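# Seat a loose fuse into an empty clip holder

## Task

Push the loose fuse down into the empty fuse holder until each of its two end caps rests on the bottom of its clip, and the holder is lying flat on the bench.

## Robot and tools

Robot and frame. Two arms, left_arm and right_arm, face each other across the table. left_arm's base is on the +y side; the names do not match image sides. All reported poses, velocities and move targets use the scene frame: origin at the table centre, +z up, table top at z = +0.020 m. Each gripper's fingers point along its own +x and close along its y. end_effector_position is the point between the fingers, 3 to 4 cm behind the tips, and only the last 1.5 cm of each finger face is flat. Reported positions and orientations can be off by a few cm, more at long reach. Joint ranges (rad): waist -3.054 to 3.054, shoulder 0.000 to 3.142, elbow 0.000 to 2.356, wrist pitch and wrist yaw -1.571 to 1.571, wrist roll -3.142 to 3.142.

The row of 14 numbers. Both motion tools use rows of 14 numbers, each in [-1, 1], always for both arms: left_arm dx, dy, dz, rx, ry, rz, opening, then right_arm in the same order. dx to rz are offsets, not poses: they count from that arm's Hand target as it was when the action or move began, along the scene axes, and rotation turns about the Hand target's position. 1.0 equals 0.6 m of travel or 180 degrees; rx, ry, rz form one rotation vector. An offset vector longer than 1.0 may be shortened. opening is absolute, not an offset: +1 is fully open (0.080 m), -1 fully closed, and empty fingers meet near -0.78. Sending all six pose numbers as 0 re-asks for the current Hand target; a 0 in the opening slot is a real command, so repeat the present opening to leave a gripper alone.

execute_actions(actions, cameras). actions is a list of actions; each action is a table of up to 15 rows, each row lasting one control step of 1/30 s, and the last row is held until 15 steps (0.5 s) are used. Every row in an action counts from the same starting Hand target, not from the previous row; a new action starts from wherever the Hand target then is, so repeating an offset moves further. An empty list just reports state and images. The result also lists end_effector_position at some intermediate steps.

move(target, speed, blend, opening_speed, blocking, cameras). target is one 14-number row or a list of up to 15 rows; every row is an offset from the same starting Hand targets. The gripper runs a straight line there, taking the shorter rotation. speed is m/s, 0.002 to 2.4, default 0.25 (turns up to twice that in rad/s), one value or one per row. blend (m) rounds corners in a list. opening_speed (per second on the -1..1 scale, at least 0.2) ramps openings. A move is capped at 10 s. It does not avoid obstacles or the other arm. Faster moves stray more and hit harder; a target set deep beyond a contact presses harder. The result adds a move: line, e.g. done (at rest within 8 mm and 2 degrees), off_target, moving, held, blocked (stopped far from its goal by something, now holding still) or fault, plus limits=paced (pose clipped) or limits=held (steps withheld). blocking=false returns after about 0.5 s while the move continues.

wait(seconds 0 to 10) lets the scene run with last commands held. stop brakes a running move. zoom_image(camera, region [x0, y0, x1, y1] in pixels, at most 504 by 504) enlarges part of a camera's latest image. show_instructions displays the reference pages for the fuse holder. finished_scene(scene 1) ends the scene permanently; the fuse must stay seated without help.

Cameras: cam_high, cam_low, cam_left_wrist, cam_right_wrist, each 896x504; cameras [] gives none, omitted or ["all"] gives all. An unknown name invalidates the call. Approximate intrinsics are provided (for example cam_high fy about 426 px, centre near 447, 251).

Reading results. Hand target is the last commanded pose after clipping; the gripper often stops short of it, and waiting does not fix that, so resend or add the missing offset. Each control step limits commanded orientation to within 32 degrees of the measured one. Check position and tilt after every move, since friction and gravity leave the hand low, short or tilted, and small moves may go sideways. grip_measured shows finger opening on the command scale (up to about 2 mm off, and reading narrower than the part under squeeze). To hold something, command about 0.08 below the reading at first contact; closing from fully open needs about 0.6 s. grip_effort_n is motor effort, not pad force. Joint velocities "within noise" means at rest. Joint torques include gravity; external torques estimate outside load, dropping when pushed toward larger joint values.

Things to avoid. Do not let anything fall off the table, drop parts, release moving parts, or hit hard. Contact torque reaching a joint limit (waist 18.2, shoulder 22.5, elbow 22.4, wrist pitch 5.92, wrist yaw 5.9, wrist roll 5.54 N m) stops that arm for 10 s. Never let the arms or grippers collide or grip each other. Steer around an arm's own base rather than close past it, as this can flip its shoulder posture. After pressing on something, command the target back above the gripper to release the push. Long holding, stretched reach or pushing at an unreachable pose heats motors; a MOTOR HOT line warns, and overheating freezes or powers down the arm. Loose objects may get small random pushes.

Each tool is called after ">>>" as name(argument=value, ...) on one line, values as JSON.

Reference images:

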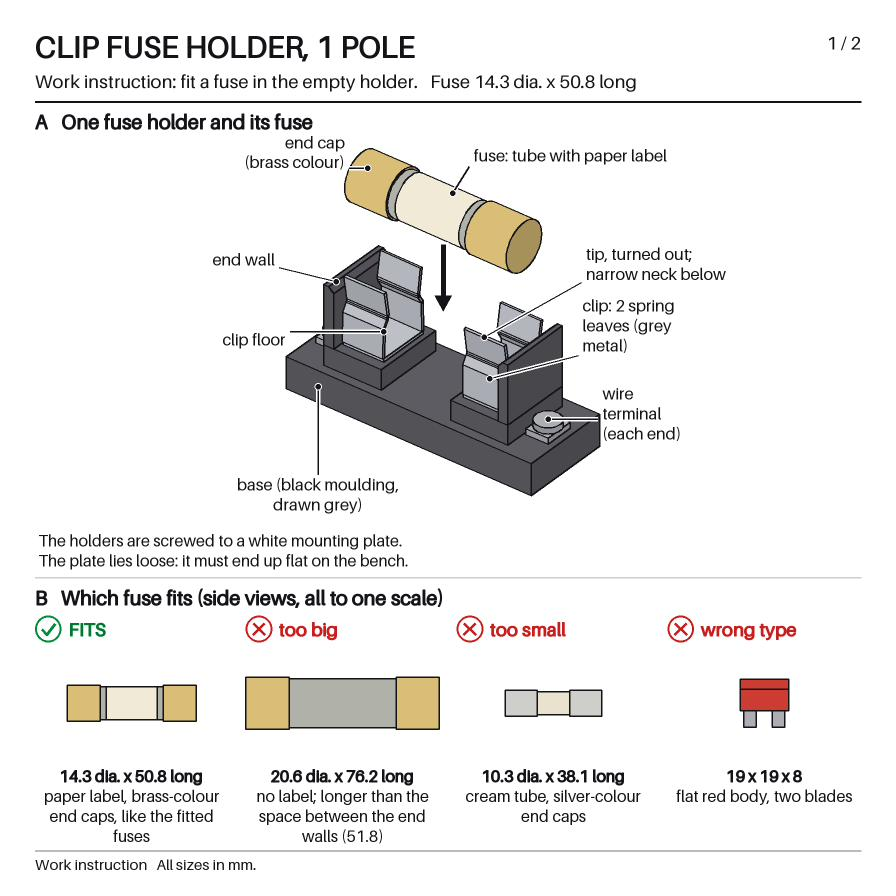

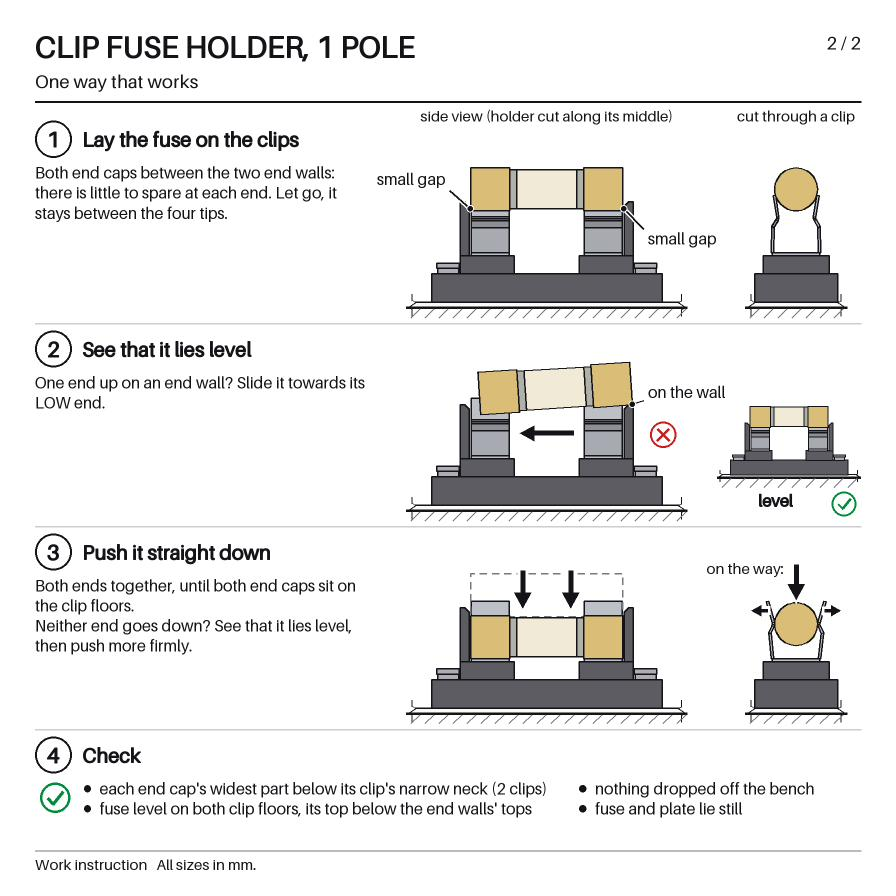

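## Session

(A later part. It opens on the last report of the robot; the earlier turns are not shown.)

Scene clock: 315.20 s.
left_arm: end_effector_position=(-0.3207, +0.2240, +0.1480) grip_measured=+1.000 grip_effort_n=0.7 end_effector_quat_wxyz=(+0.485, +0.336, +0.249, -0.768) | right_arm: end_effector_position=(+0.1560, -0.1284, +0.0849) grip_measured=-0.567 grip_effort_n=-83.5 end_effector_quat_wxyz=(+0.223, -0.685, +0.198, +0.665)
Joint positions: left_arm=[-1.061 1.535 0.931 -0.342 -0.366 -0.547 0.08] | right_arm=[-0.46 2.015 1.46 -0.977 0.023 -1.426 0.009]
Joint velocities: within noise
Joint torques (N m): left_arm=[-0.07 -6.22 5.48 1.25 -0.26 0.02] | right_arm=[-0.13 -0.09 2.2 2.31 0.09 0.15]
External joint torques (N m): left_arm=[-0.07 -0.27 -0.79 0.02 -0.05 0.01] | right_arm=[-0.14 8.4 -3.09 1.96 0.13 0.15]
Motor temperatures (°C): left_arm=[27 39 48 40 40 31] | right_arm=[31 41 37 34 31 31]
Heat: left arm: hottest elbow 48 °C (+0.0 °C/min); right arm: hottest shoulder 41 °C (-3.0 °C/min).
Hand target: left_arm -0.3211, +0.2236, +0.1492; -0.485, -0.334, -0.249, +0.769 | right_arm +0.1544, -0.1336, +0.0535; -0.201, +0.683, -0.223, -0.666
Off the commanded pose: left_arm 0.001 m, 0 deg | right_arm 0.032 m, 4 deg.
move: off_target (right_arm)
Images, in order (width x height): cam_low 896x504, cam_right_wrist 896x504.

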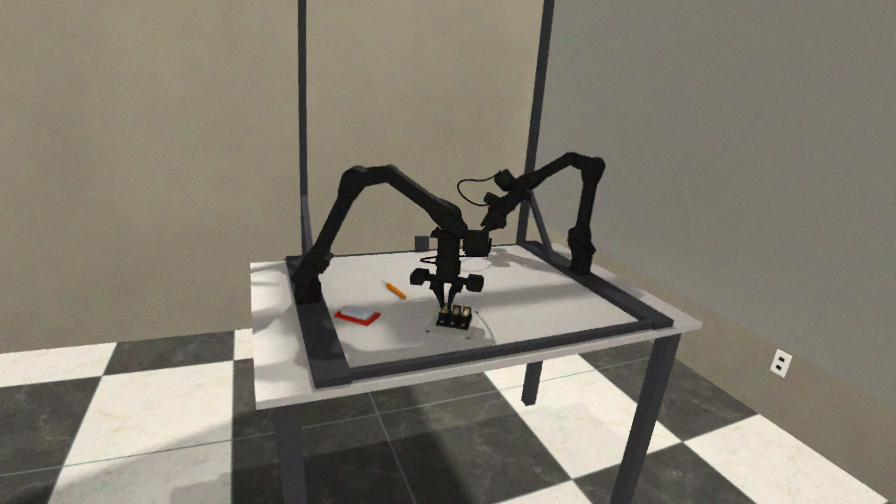

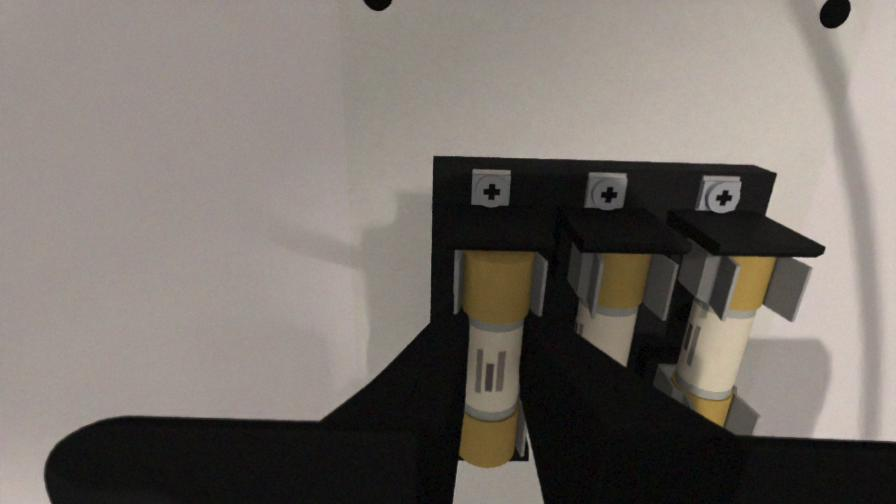

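>>> move(target=[0,0,0,0,0,0,1,0,-0.004,-0.025,0,0,0,-0.8], cameras=["cam_right_wrist","cam_low"], speed=0.04)

>>> zoom_image(camera="cam_low", region=[430, 290, 480, 340])

Scene clock: 320.83 s.
left_arm: end_effector_position=(-0.3207, +0.2240, +0.1480) grip_measured=+1.000 grip_effort_n=0.7 end_effector_quat_wxyz=(+0.485, +0.336, +0.249, -0.768) | right_arm: end_effector_position=(+0.1563, -0.1280, +0.0872) grip_measured=-0.565 grip_effort_n=-83.5 end_effector_quat_wxyz=(+0.234, -0.687, +0.187, +0.662)
Joint positions: left_arm=[-1.061 1.535 0.931 -0.342 -0.366 -0.547 0.08] | right_arm=[-0.46 1.989 1.43 -0.941 0.024 -1.426 0.01]
Joint velocities: within noise
Joint torques (N m): left_arm=[-0.06 -6.04 5.35 1.19 -0.22 0.02] | right_arm=[-0.03 -5.78 4.46 0.7 -0.04 0.01]
External joint torques (N m): left_arm=[-0.12 -0.05 -0.96 -0.04 0 0.01] | right_arm=[-0.05 2.55 -0.87 0.3 0 0]
Motor temperatures (°C): left_arm=[27 39 48 40 40 31] | right_arm=[31 40 37 35 31 31]
Heat: left arm: hottest elbow 48 °C (+0.0 °C/min); right arm: hottest shoulder 40 °C (-3.0 °C/min).
Hand target: left_arm -0.3207, +0.2240, +0.1480; -0.485, -0.336, -0.249, +0.768 (not the last commanded pose) | right_arm +0.1555, -0.1296, +0.0796; -0.227, +0.686, -0.194, -0.664 (not the last commanded pose)
Off the commanded pose: left_arm 0.001 m, 0 deg | right_arm 0.049 m, 6 deg.
blocked (right_arm)
move: off_target (right_arm)
Images, in order (width x height): cam_low 896x504, cam_right_wrist 896x504.

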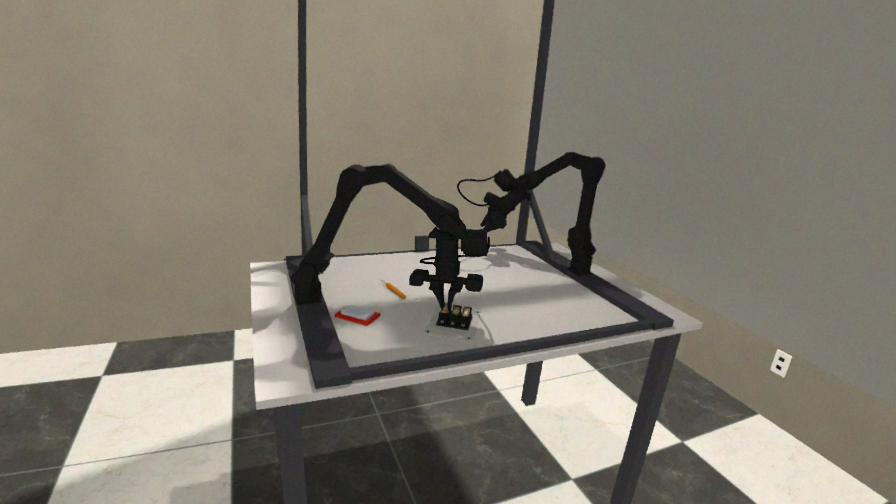

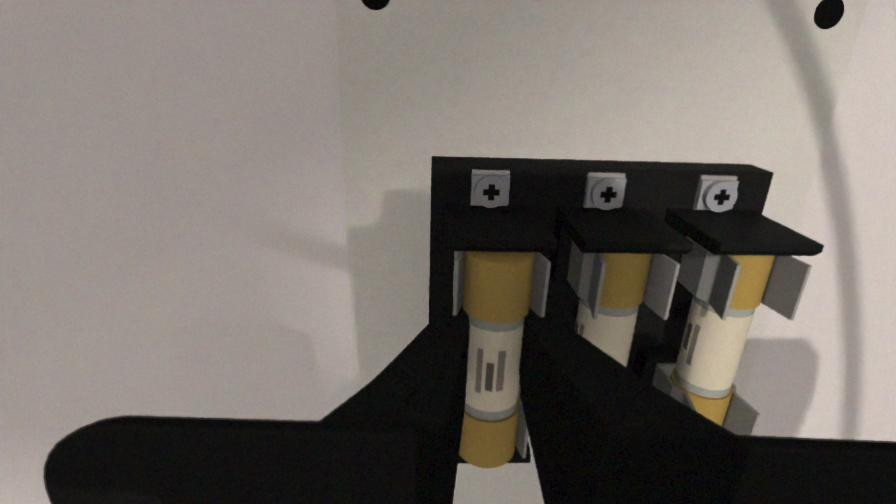

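Scaled by 10.080 from the camera's 896x504 image, which has a finer 1280x720 frame.

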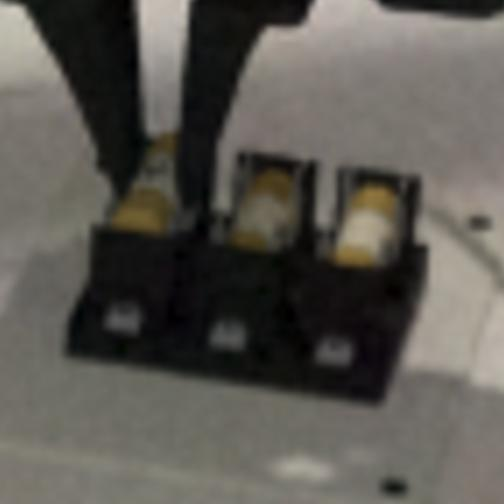

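>>> move(target=[[0,0,0,0,0,0,1,0,0,0.008,0,0,0,-0.48],[0,0,0,0,0,0,1,0,0,0.008,0,0,0,-0.4],[0,0,0,0,0,0,1,0,0,0.07,0,0,0,-0.4]], cameras=["cam_right_wrist","cam_low"], speed=0.08, opening_speed=0.6)

>>> zoom_image(camera="cam_low", region=[430, 290, 480, 340])

>>> zoom_image(camera="cam_right_wrist", region=[440, 120, 760, 420])

Scene clock: 328.10 s.
left_arm: end_effector_position=(-0.3207, +0.2240, +0.1480) grip_measured=+1.000 grip_effort_n=1.2 end_effector_quat_wxyz=(+0.485, +0.336, +0.249, -0.768) | right_arm: end_effector_position=(+0.1541, -0.1323, +0.1150) grip_measured=-0.402 grip_effort_n=15.1 end_effector_quat_wxyz=(+0.220, -0.685, +0.201, +0.665)
Joint positions: left_arm=[-1.061 1.535 0.931 -0.342 -0.366 -0.547 0.08] | right_arm=[-0.46 1.975 1.526 -1.09 0.024 -1.426 0.017]
Joint velocities: within noise
Joint torques (N m): left_arm=[-0.04 -6.06 5.32 1.19 -0.23 0.02] | right_arm=[0.05 -9.01 6.16 0.27 -0.04 -0.01]
External joint torques (N m): left_arm=[-0.03 -0.07 -0.94 -0.03 -0.02 0.02] | right_arm=[0.11 -0.69 0.77 -0.06 -0.02 -0.02]
Motor temperatures (°C): left_arm=[27 39 48 40 40 31] | right_arm=[31 40 37 34 31 31]
Heat: left arm: hottest elbow 48 °C (+0.0 °C/min); right arm: hottest shoulder 40 °C (-3.0 °C/min).
Hand target: left_arm -0.3207, +0.2240, +0.1480; -0.485, -0.336, -0.249, +0.768 | right_arm +0.1555, -0.1297, +0.1217; -0.227, +0.686, -0.194, -0.663
Off the commanded pose: left_arm 0.000 m, 0 deg | right_arm 0.007 m, 1 deg.
move: done
Images, in order (width x height): cam_low 896x504, cam_right_wrist 896x504.

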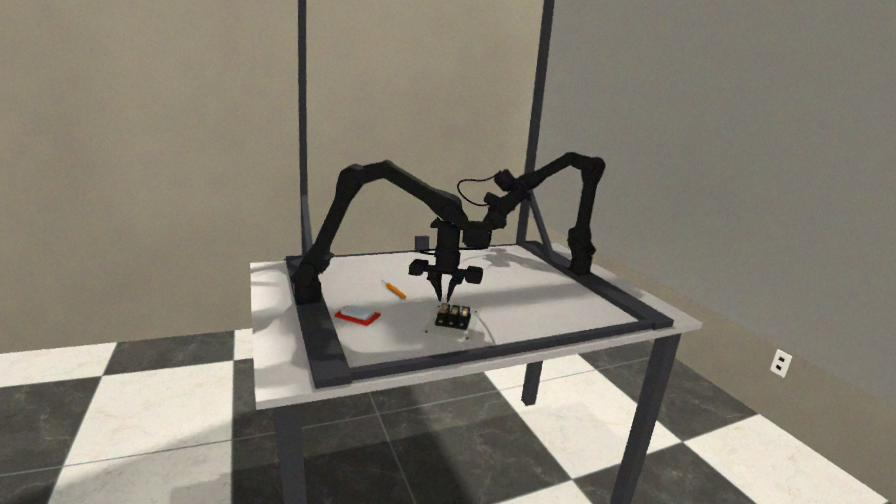

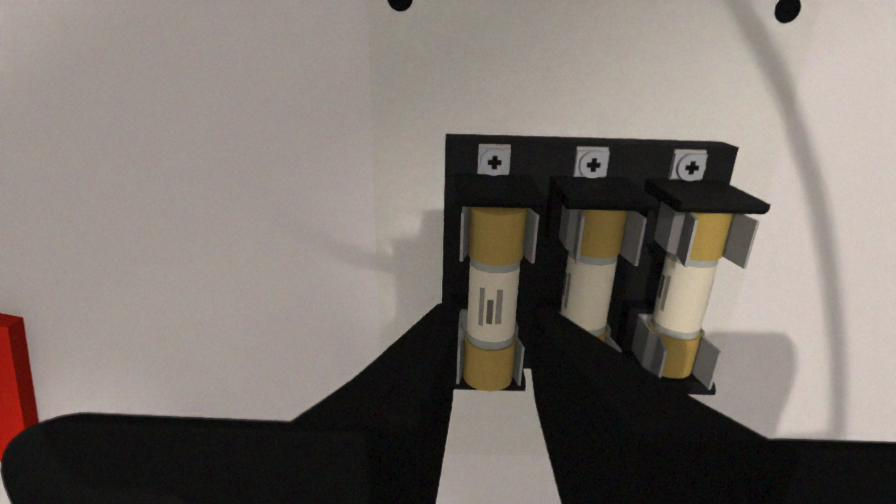

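Scaled by 10.080 from the camera's 896x504 image, which has a finer 1280x720 frame.

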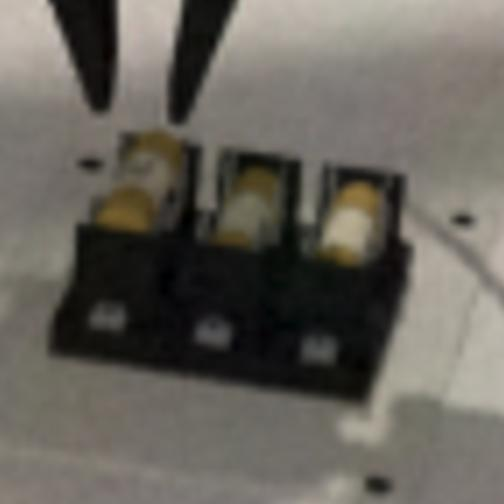

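Scaled by 1.575 from the camera's 896x504 image, which has a finer 1280x720 frame.

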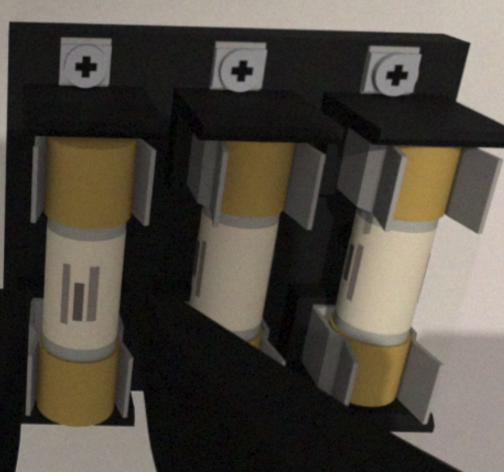

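>>> move(target=[0,0,0,0,0,0,1,0.002,0.003,-0.006,-0.0054,0.011,0,-0.72], cameras=["cam_right_wrist"], speed=0.1)

>>> zoom_image(camera="cam_right_wrist", region=[400, 160, 600, 440])

Scene clock: 338.03 s.
left_arm: end_effector_position=(-0.3207, +0.2240, +0.1480) grip_measured=+1.000 grip_effort_n=1.2 end_effector_quat_wxyz=(+0.485, +0.336, +0.249, -0.768) | right_arm: end_effector_position=(+0.1549, -0.1298, +0.1176) grip_measured=-0.718 grip_effort_n=-13.3 end_effector_quat_wxyz=(+0.217, -0.677, +0.205, +0.672)
Joint positions: left_arm=[-1.061 1.535 0.931 -0.342 -0.366 -0.547 0.08] | right_arm=[-0.467 1.993 1.563 -1.123 0.004 -1.43 0.003]
Joint velocities: within noise
Joint torques (N m): left_arm=[-0.07 -6.05 5.32 1.2 -0.23 0.01] | right_arm=[-0.28 -7.16 6.36 0.21 -0.17 -0.17]
External joint torques (N m): left_arm=[-0.07 0.04 -1.03 -0.05 -0.02 0] | right_arm=[-0.35 1.26 0.97 -0.1 -0.11 -0.17]
Motor temperatures (°C): left_arm=[27 39 48 40 40 31] | right_arm=[31 42 38 33 31 31]
Heat: left arm: hottest elbow 48 °C (+0.0 °C/min); right arm: hottest shoulder 42 °C (-1.0 °C/min).
Hand target: left_arm -0.3207, +0.2240, +0.1480; -0.485, -0.336, -0.249, +0.768 | right_arm +0.1567, -0.1278, +0.1180; -0.218, +0.676, -0.203, -0.674
Off the commanded pose: left_arm 0.000 m, 0 deg | right_arm 0.003 m, 0 deg.
move: done
Images, in order (width x height): cam_right_wrist 896x504.

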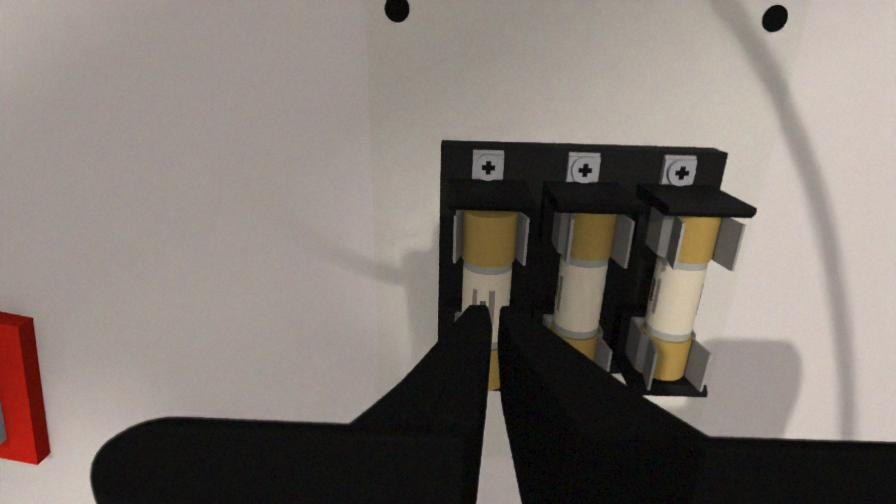

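Scaled by 1.800 from the camera's 896x504 image, which has a finer 1280x720 frame.

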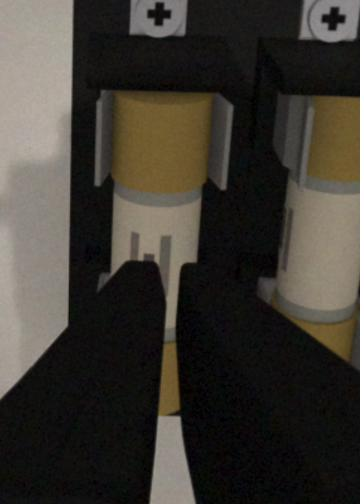

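>>> move(target=[[0,0,0,0,0,0,1,0,0,-0.025,0,0,0,-0.72],[0,0,0,0,0,0,1,0,-0.002,-0.06,0,0,0,-0.72]], cameras=["cam_right_wrist","cam_low"], speed=0.05)

>>> zoom_image(camera="cam_low", region=[430, 290, 480, 340])

Scene clock: 344.30 s.
left_arm: end_effector_position=(-0.3207, +0.2240, +0.1480) grip_measured=+1.000 grip_effort_n=0.2 end_effector_quat_wxyz=(+0.485, +0.336, +0.249, -0.768) | right_arm: end_effector_position=(+0.1569, -0.1260, +0.0973) grip_measured=-0.718 grip_effort_n=-13.3 end_effector_quat_wxyz=(+0.228, -0.679, +0.194, +0.671)
Joint positions: left_arm=[-1.061 1.535 0.931 -0.342 -0.366 -0.547 0.08] | right_arm=[-0.467 2.002 1.492 -1.012 0.003 -1.431 0.003]
Joint velocities: within noise
Joint torques (N m): left_arm=[-0.08 -6.04 5.3 1.2 -0.23 0.02] | right_arm=[-0.44 -4.63 3 1.73 -0.18 -0.18]
External joint torques (N m): left_arm=[-0.1 -0.1 -0.9 0 -0.02 0.01] | right_arm=[-0.46 3.75 -2.3 1.38 -0.12 -0.18]
Motor temperatures (°C): left_arm=[27 39 48 40 40 31] | right_arm=[31 42 39 32 31 31]
Heat: left arm: hottest elbow 48 °C (+0.0 °C/min); right arm: hottest shoulder 42 °C (-1.0 °C/min).
Hand target: left_arm -0.3207, +0.2240, +0.1480; -0.485, -0.336, -0.249, +0.768 | right_arm +0.1567, -0.1290, +0.0820; -0.218, +0.676, -0.203, -0.674
Off the commanded pose: left_arm 0.000 m, 0 deg | right_arm 0.016 m, 2 deg.
move: off_target (right_arm)
Images, in order (width x height): cam_low 896x504, cam_right_wrist 896x504.

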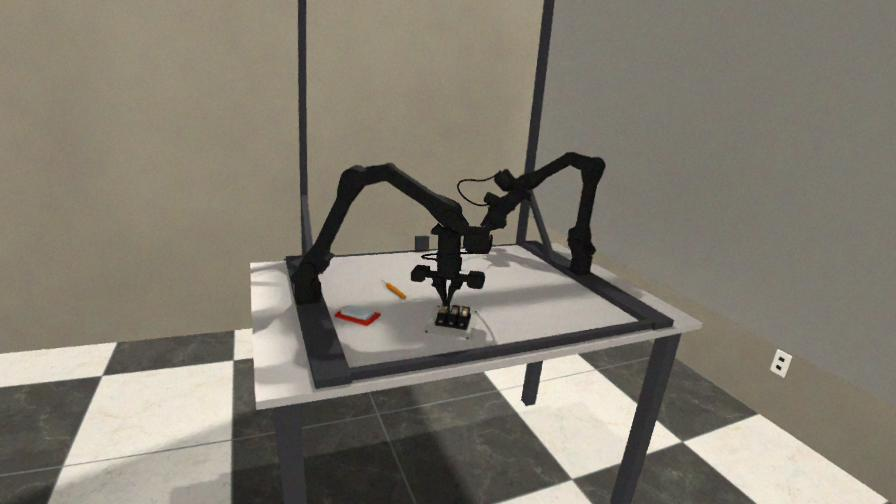

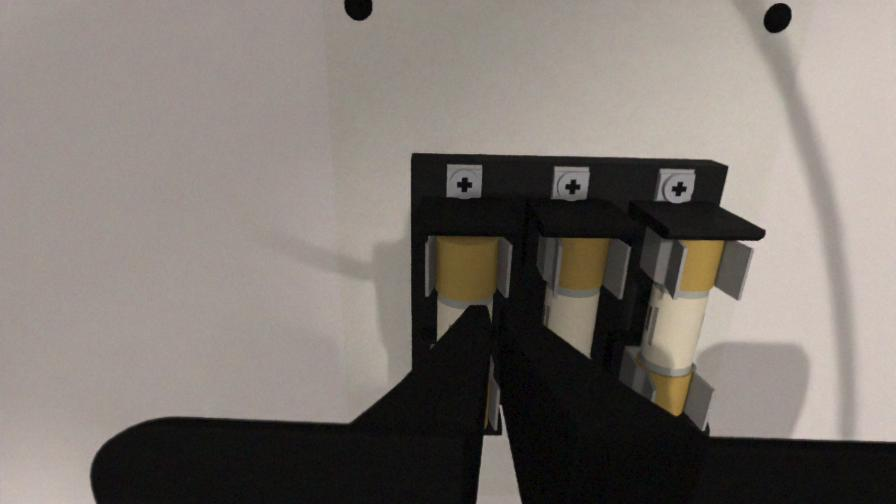

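Scaled by 10.080 from the camera's 896x504 image, which has a finer 1280x720 frame.

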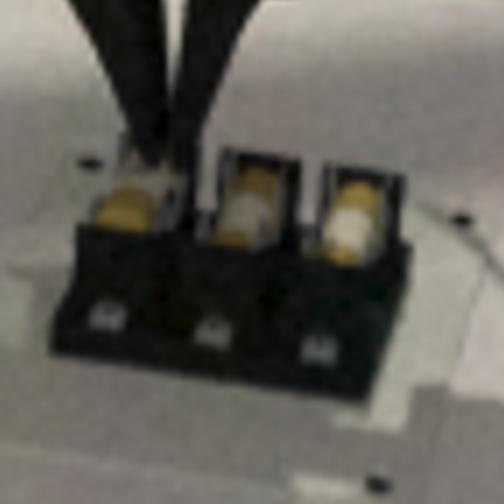

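>>> move(target=[[0,0,0,0,0,0,1,0,0,0.05,0,0,0,-0.63],[0,0,0,0,0,0,1,0,0,0.05,0,0,0,-0.63]], cameras=["cam_right_wrist"], speed=0.08)

>>> zoom_image(camera="cam_right_wrist", region=[400, 130, 740, 440])

Scene clock: 356.70 s.
left_arm: end_effector_position=(-0.3207, +0.2240, +0.1480) grip_measured=+1.000 grip_effort_n=1.2 end_effector_quat_wxyz=(+0.485, +0.336, +0.249, -0.768) | right_arm: end_effector_position=(+0.1545, -0.1312, +0.1086) grip_measured=-0.633 grip_effort_n=16.5 end_effector_quat_wxyz=(+0.214, -0.677, +0.208, +0.673)
Joint positions: left_arm=[-1.061 1.535 0.931 -0.342 -0.366 -0.547 0.08] | right_arm=[-0.468 2.002 1.54 -1.099 0.003 -1.432 0.007]
Joint velocities: within noise
Joint torques (N m): left_arm=[-0.03 -6.06 5.32 1.21 -0.22 0.01] | right_arm=[-0.34 -8.02 6.04 0.19 -0.16 -0.18]
External joint torques (N m): left_arm=[-0.03 -0.07 -0.94 -0.02 -0.02 0] | right_arm=[-0.29 0.41 0.7 -0.1 -0.12 -0.18]
Motor temperatures (°C): left_arm=[27 39 48 40 40 31] | right_arm=[31 41 38 34 31 31]
Heat: left arm: hottest elbow 48 °C (+0.0 °C/min); right arm: hottest shoulder 41 °C (-2.0 °C/min).
Hand target: left_arm -0.3207, +0.2240, +0.1480; -0.485, -0.336, -0.249, +0.768 | right_arm +0.1568, -0.1291, +0.1120; -0.218, +0.676, -0.203, -0.674
Off the commanded pose: left_arm 0.000 m, 0 deg | right_arm 0.005 m, 1 deg.
move: done
Images, in order (width x height): cam_right_wrist 896x504.

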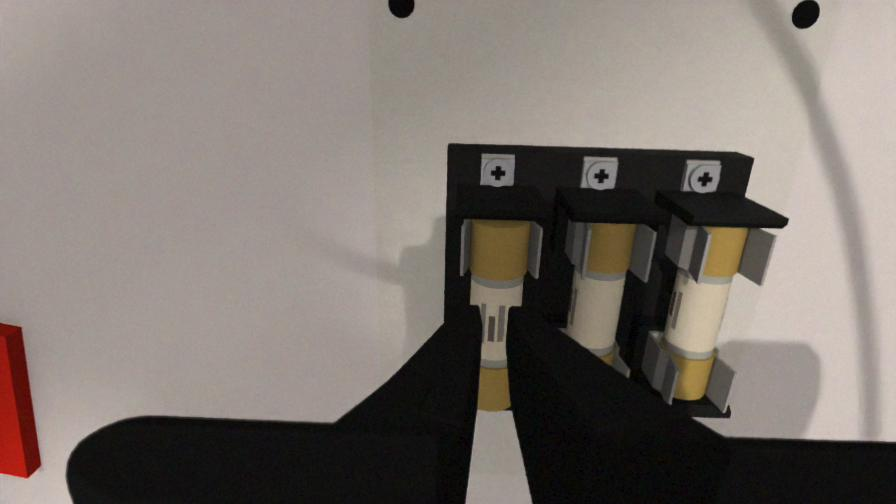

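Scaled by 1.482 from the camera's 896x504 image, which has a finer 1280x720 frame.

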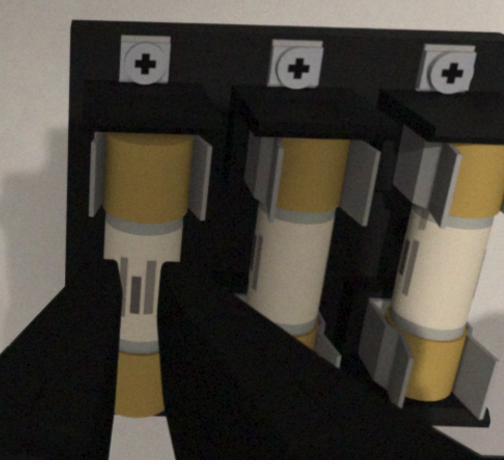

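>>> move(target=[[0,0,0,0,0,0,1,0,-0.001,-0.02,0,0,0,-0.63],[0,0,0,0,0,0,1,-0.003,-0.007,-0.05,0,0,0,-0.63]], cameras=["cam_right_wrist","cam_low"], speed=0.05)

>>> zoom_image(camera="cam_low", region=[430, 290, 480, 340])

Scene clock: 363.60 s.
left_arm: end_effector_position=(-0.3207, +0.2240, +0.1480) grip_measured=+1.000 grip_effort_n=1.2 end_effector_quat_wxyz=(+0.485, +0.336, +0.249, -0.768) | right_arm: end_effector_position=(+0.1557, -0.1294, +0.0973) grip_measured=-0.632 grip_effort_n=12.8 end_effector_quat_wxyz=(+0.229, -0.679, +0.193, +0.671)
Joint positions: left_arm=[-1.061 1.535 0.931 -0.342 -0.366 -0.547 0.08] | right_arm=[-0.468 1.986 1.469 -1.001 0.003 -1.432 0.007]
Joint velocities: within noise
Joint torques (N m): left_arm=[-0.04 -6.06 5.31 1.19 -0.23 0.02] | right_arm=[-0.36 -4.64 2.84 1.56 -0.16 -0.18]
External joint torques (N m): left_arm=[-0.07 -0.1 -0.91 -0.03 -0.02 0.01] | right_arm=[-0.33 3.69 -2.48 1.21 -0.11 -0.18]
Motor temperatures (°C): left_arm=[27 39 48 40 40 31] | right_arm=[31 41 38 33 31 31]
Heat: left arm: hottest elbow 48 °C (+0.0 °C/min); right arm: hottest shoulder 41 °C (-2.0 °C/min).
Hand target: left_arm -0.3207, +0.2240, +0.1480; -0.485, -0.336, -0.249, +0.768 | right_arm +0.1550, -0.1333, +0.0821; -0.218, +0.676, -0.203, -0.674
Off the commanded pose: left_arm 0.000 m, 0 deg | right_arm 0.016 m, 2 deg.
move: off_target (right_arm)
Images, in order (width x height): cam_low 896x504, cam_right_wrist 896x504.

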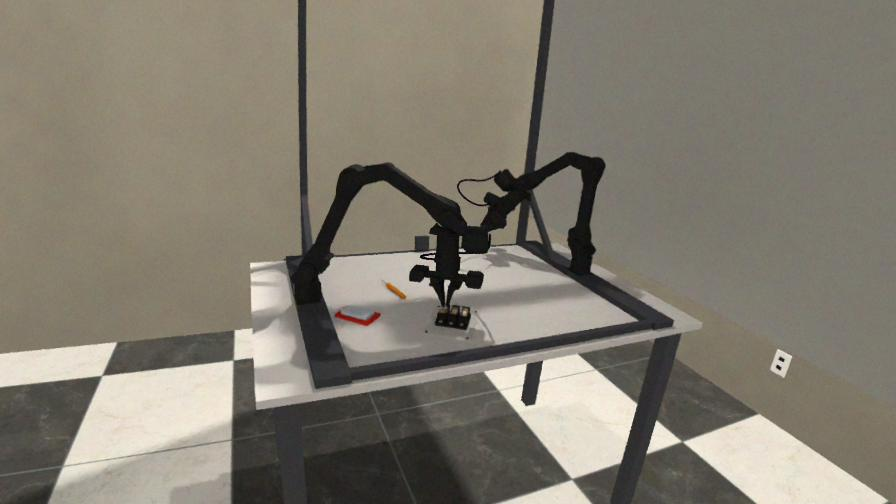

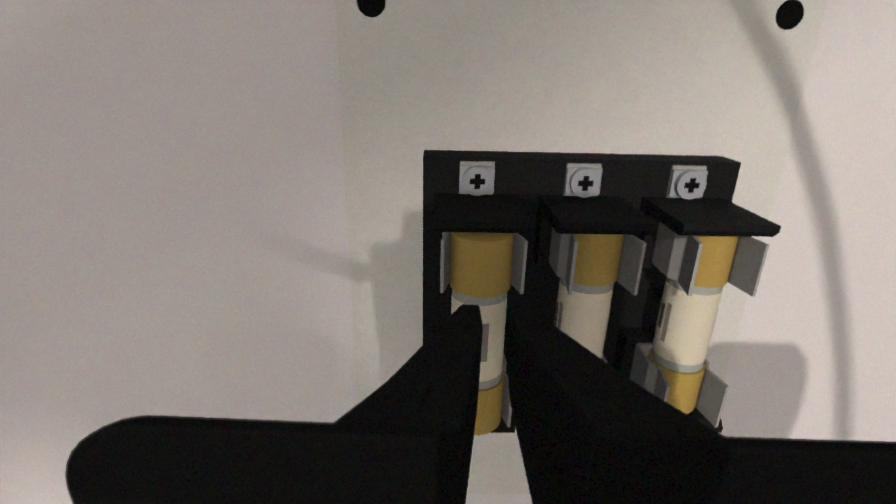

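Scaled by 10.080 from the camera's 896x504 image, which has a finer 1280x720 frame.

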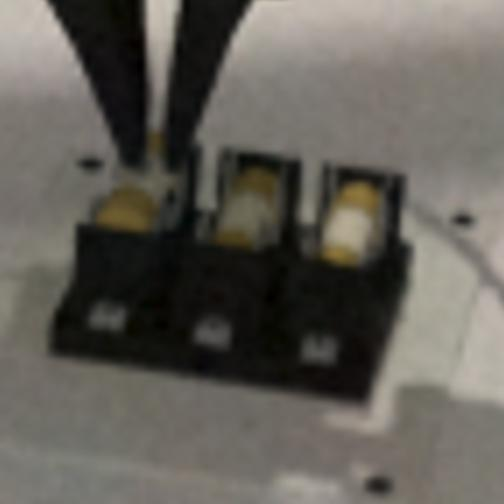

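>>> move(target=[[0,0,0,0,0,0,1,-0.003,-0.004,0.03,-0.007,0,0,-0.63],[0,0,0,0,0,0,1,-0.004,-0.006,0.005,-0.01,0,0,-0.63],[0,0,0,0,0,0,1,-0.006,-0.01,-0.02,-0.014,0,0,-0.63]], cameras=["cam_right_wrist","cam_low"], speed=0.06)

>>> zoom_image(camera="cam_low", region=[430, 290, 480, 340])

Scene clock: 370.57 s.
left_arm: end_effector_position=(-0.3207, +0.2240, +0.1480) grip_measured=+1.000 grip_effort_n=0.7 end_effector_quat_wxyz=(+0.485, +0.336, +0.249, -0.768) | right_arm: end_effector_position=(+0.1527, -0.1368, +0.0952) grip_measured=-0.632 grip_effort_n=11.9 end_effector_quat_wxyz=(+0.218, -0.683, +0.201, +0.667)
Joint positions: left_arm=[-1.061 1.535 0.931 -0.342 -0.366 -0.547 0.08] | right_arm=[-0.464 1.979 1.452 -1.016 0.018 -1.432 0.007]
Joint velocities: within noise
Joint torques (N m): left_arm=[-0.05 -6.1 5.33 1.19 -0.24 0.03] | right_arm=[0.21 -1.71 2.27 2.58 0.04 0.13]
External joint torques (N m): left_arm=[-0.06 -0.05 -1.03 -0.06 -0.02 0.02] | right_arm=[0.19 6.54 -3.02 2.26 0.08 0.13]
Motor temperatures (°C): left_arm=[27 39 48 40 40 31] | right_arm=[31 41 38 34 31 31]
Heat: left arm: hottest elbow 48 °C (+0.0 °C/min); right arm: hottest shoulder 41 °C (-1.0 °C/min).
Hand target: left_arm -0.3207, +0.2240, +0.1480; -0.485, -0.336, -0.249, +0.768 | right_arm +0.1513, -0.1392, +0.0701; -0.203, +0.681, -0.218, -0.669
Off the commanded pose: left_arm 0.000 m, 0 deg | right_arm 0.025 m, 3 deg.
move: off_target (right_arm)
Images, in order (width x height): cam_low 896x504, cam_right_wrist 896x504.

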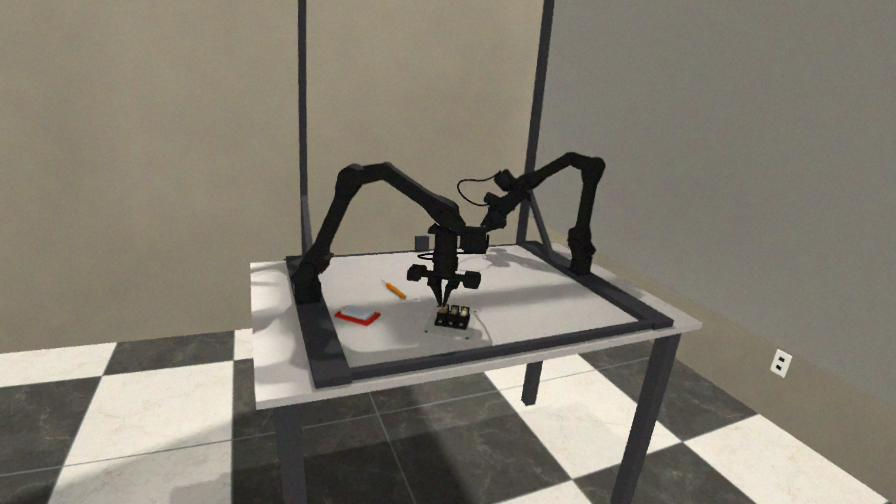

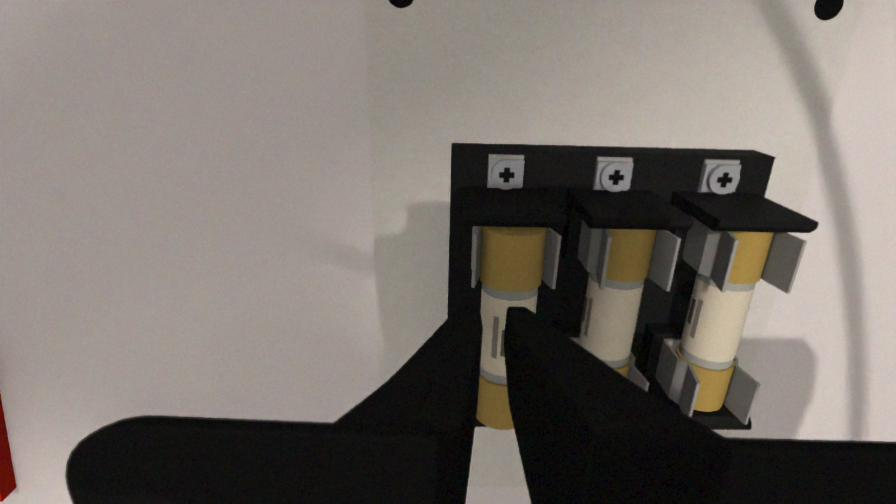

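Scaled by 10.080 from the camera's 896x504 image, which has a finer 1280x720 frame.

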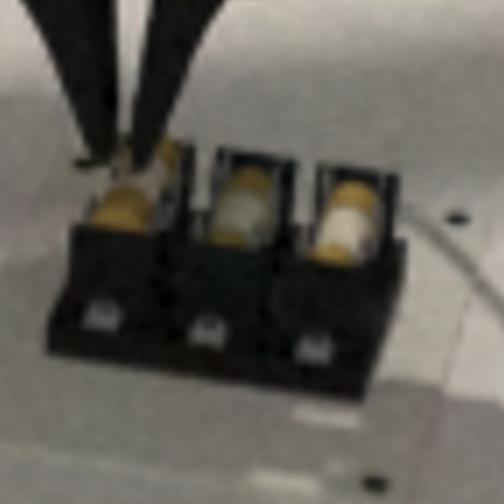

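>>> move(target=[[0,0,0,0,0,0,1,0,0,0.062,0,0,0,-0.6],[0,0,0,0,0,0,1,0.003,0.006,0.062,0.005,0,0,-0.6]], cameras=["cam_right_wrist"], speed=0.08)

>>> zoom_image(camera="cam_right_wrist", region=[400, 130, 740, 440])

Scene clock: 380.13 s.
left_arm: end_effector_position=(-0.3207, +0.2240, +0.1480) grip_measured=+1.000 grip_effort_n=0.2 end_effector_quat_wxyz=(+0.485, +0.336, +0.249, -0.768) | right_arm: end_effector_position=(+0.1517, -0.1385, +0.1069) grip_measured=-0.602 grip_effort_n=16.0 end_effector_quat_wxyz=(+0.205, -0.681, +0.214, +0.670)
Joint positions: left_arm=[-1.061 1.535 0.931 -0.342 -0.366 -0.547 0.08] | right_arm=[-0.464 1.99 1.515 -1.106 0.017 -1.432 0.008]
Joint velocities: within noise
Joint torques (N m): left_arm=[-0.04 -6.06 5.29 1.19 -0.24 0.01] | right_arm=[-0.15 -6.92 6.1 0.34 -0.17 0.02]
External joint torques (N m): left_arm=[-0.01 -0.02 -1.02 -0.05 -0.03 0] | right_arm=[-0.15 1.33 0.81 0.07 -0.13 0.02]
Motor temperatures (°C): left_arm=[27 39 48 40 40 31] | right_arm=[31 39 37 38 31 31]
Heat: left arm: hottest elbow 48 °C (+0.0 °C/min); right arm: hottest shoulder 39 °C (-1.0 °C/min).
Hand target: left_arm -0.3207, +0.2240, +0.1480; -0.485, -0.336, -0.249, +0.768 | right_arm +0.1532, -0.1357, +0.1073; -0.208, +0.679, -0.213, -0.671
Off the commanded pose: left_arm 0.000 m, 0 deg | right_arm 0.003 m, 0 deg.
move: done
Images, in order (width x height): cam_right_wrist 896x504.

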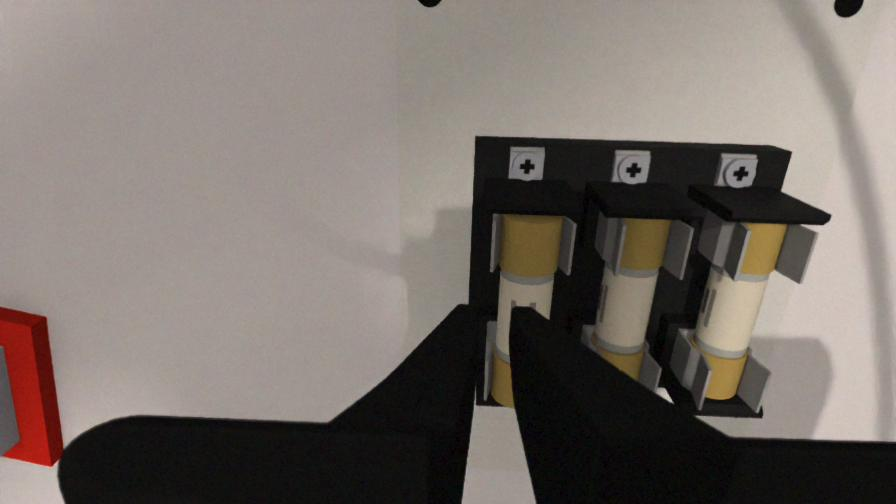

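Scaled by 1.482 from the camera's 896x504 image, which has a finer 1280x720 frame.

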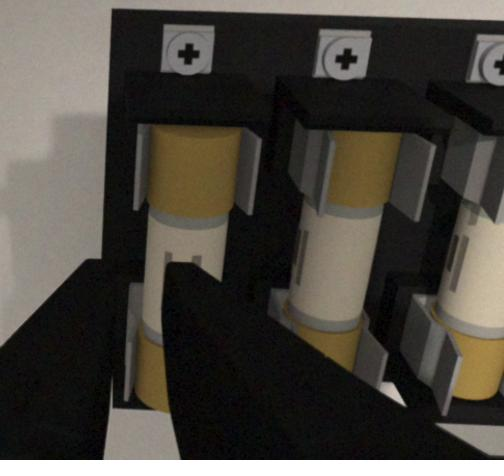

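>>> move(target=[[0,0,0,0,0,0,1,0.0062,0.0088,0.01,0,0,0,-0.585],[0,0,0,0,0,0,1,0.0062,0.0088,-0.012,0,0,0,-0.585]], cameras=["cam_right_wrist"], speed=0.06)

>>> zoom_image(camera="cam_right_wrist", region=[400, 130, 740, 440])

Scene clock: 386.83 s.
left_arm: end_effector_position=(-0.3207, +0.2240, +0.1480) grip_measured=+1.000 grip_effort_n=1.2 end_effector_quat_wxyz=(+0.485, +0.336, +0.249, -0.768) | right_arm: end_effector_position=(+0.1568, -0.1283, +0.1044) grip_measured=-0.587 grip_effort_n=16.5 end_effector_quat_wxyz=(+0.212, -0.681, +0.208, +0.669)
Joint positions: left_arm=[-1.061 1.535 0.931 -0.342 -0.366 -0.547 0.08] | right_arm=[-0.464 2.021 1.55 -1.092 0.016 -1.432 0.009]
Joint velocities: within noise
Joint torques (N m): left_arm=[-0.04 -6.09 5.34 1.21 -0.22 0.01] | right_arm=[-0.34 -7.16 4.11 0.51 -0.19 -0.08]
External joint torques (N m): left_arm=[-0.04 -0.15 -0.85 0 -0.01 0.01] | right_arm=[-0.24 1.44 -1.23 0.23 -0.16 -0.08]
Motor temperatures (°C): left_arm=[27 40 48 40 40 31] | right_arm=[31 40 37 36 31 31]
Heat: left arm: hottest elbow 48 °C (+0.0 °C/min); right arm: hottest shoulder 40 °C (+1.0 °C/min).
Hand target: left_arm -0.3207, +0.2240, +0.1480; -0.485, -0.336, -0.249, +0.768 | right_arm +0.1569, -0.1303, +0.1001; -0.208, +0.679, -0.213, -0.671
Off the commanded pose: left_arm 0.000 m, 0 deg | right_arm 0.005 m, 1 deg.
move: done
Images, in order (width x height): cam_right_wrist 896x504.

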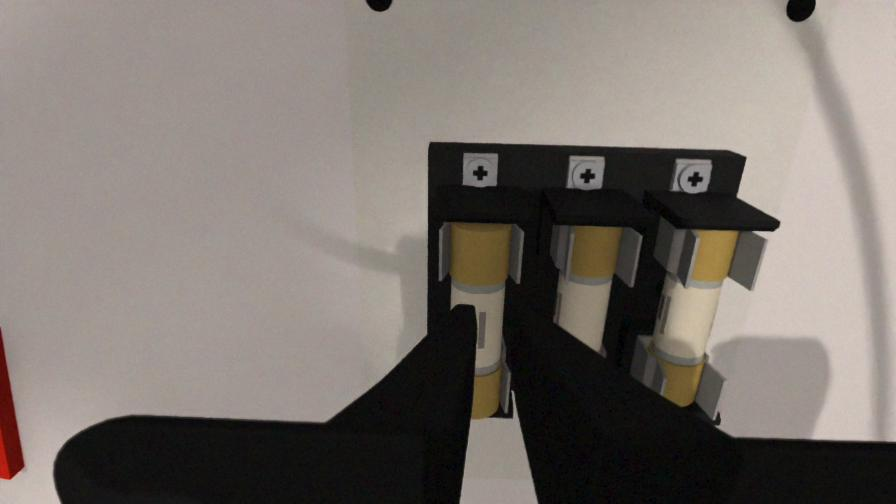

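Scaled by 1.482 from the camera's 896x504 image, which has a finer 1280x720 frame.

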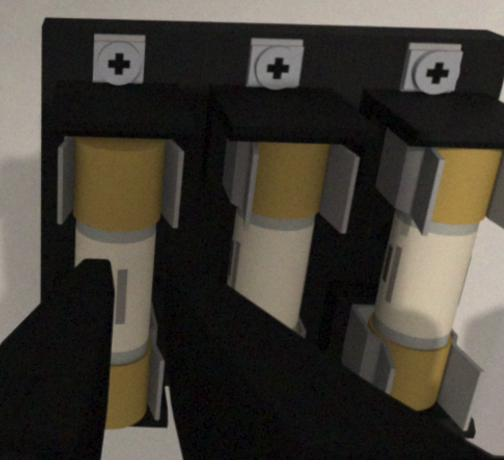

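>>> move(target=[[0,0,0,0,0,0,1,-0.0025,-0.0035,0.002,0,0,0,-0.585],[0,0,0,0,0,0,1,-0.003,-0.0045,-0.009,0,0,0,-0.585]], cameras=["cam_right_wrist"], speed=0.06)

>>> zoom_image(camera="cam_right_wrist", region=[400, 130, 740, 440])

Scene clock: 391.93 s.
left_arm: end_effector_position=(-0.3207, +0.2240, +0.1480) grip_measured=+1.000 grip_effort_n=1.2 end_effector_quat_wxyz=(+0.485, +0.336, +0.249, -0.768) | right_arm: end_effector_position=(+0.1555, -0.1309, +0.0978) grip_measured=-0.587 grip_effort_n=15.1 end_effector_quat_wxyz=(+0.209, -0.681, +0.210, +0.669)
Joint positions: left_arm=[-1.061 1.535 0.931 -0.342 -0.366 -0.547 0.08] | right_arm=[-0.464 2.021 1.524 -1.072 0.016 -1.432 0.009]
Joint velocities: within noise
Joint torques (N m): left_arm=[-0.05 -6.06 5.35 1.2 -0.23 0.02] | right_arm=[-0.26 -7.77 3.82 0.79 -0.18 -0.01]
External joint torques (N m): left_arm=[-0.03 -0.07 -0.93 -0.04 -0.03 0.01] | right_arm=[-0.26 0.74 -1.46 0.5 -0.14 -0.01]
Motor temperatures (°C): left_arm=[27 40 48 40 40 31] | right_arm=[31 40 37 35 31 31]
Heat: left arm: hottest elbow 48 °C (+0.0 °C/min); right arm: hottest shoulder 40 °C (-1.0 °C/min).
Hand target: left_arm -0.3207, +0.2240, +0.1480; -0.485, -0.336, -0.249, +0.768 | right_arm +0.1551, -0.1330, +0.0947; -0.208, +0.679, -0.213, -0.671
Off the commanded pose: left_arm 0.000 m, 0 deg | right_arm 0.004 m, 0 deg.
move: done
Images, in order (width x height): cam_right_wrist 896x504.

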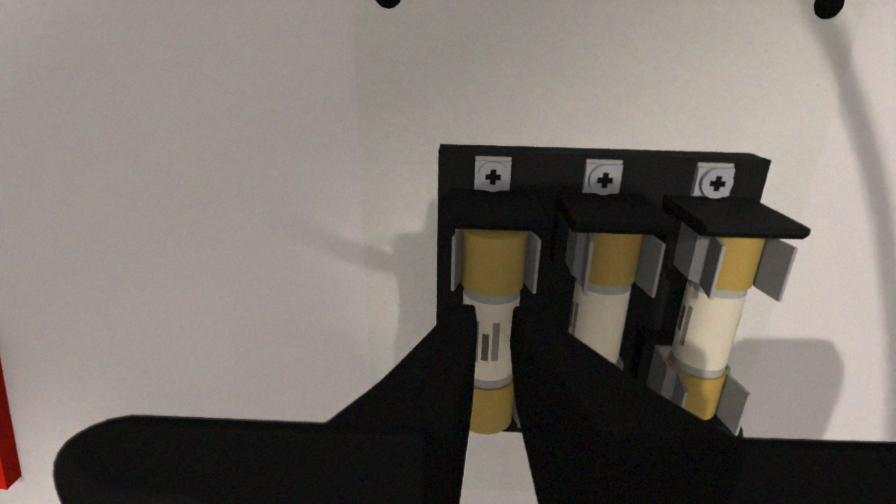

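Scaled by 1.482 from the camera's 896x504 image, which has a finer 1280x720 frame.

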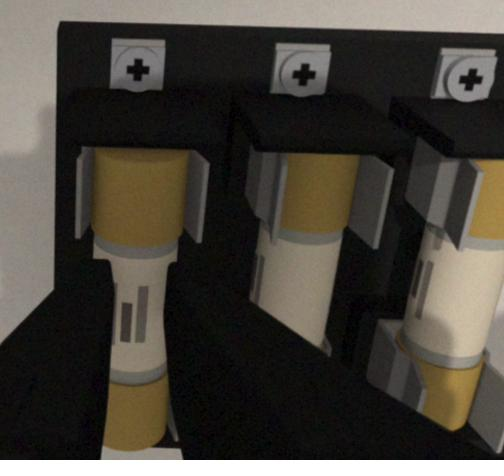

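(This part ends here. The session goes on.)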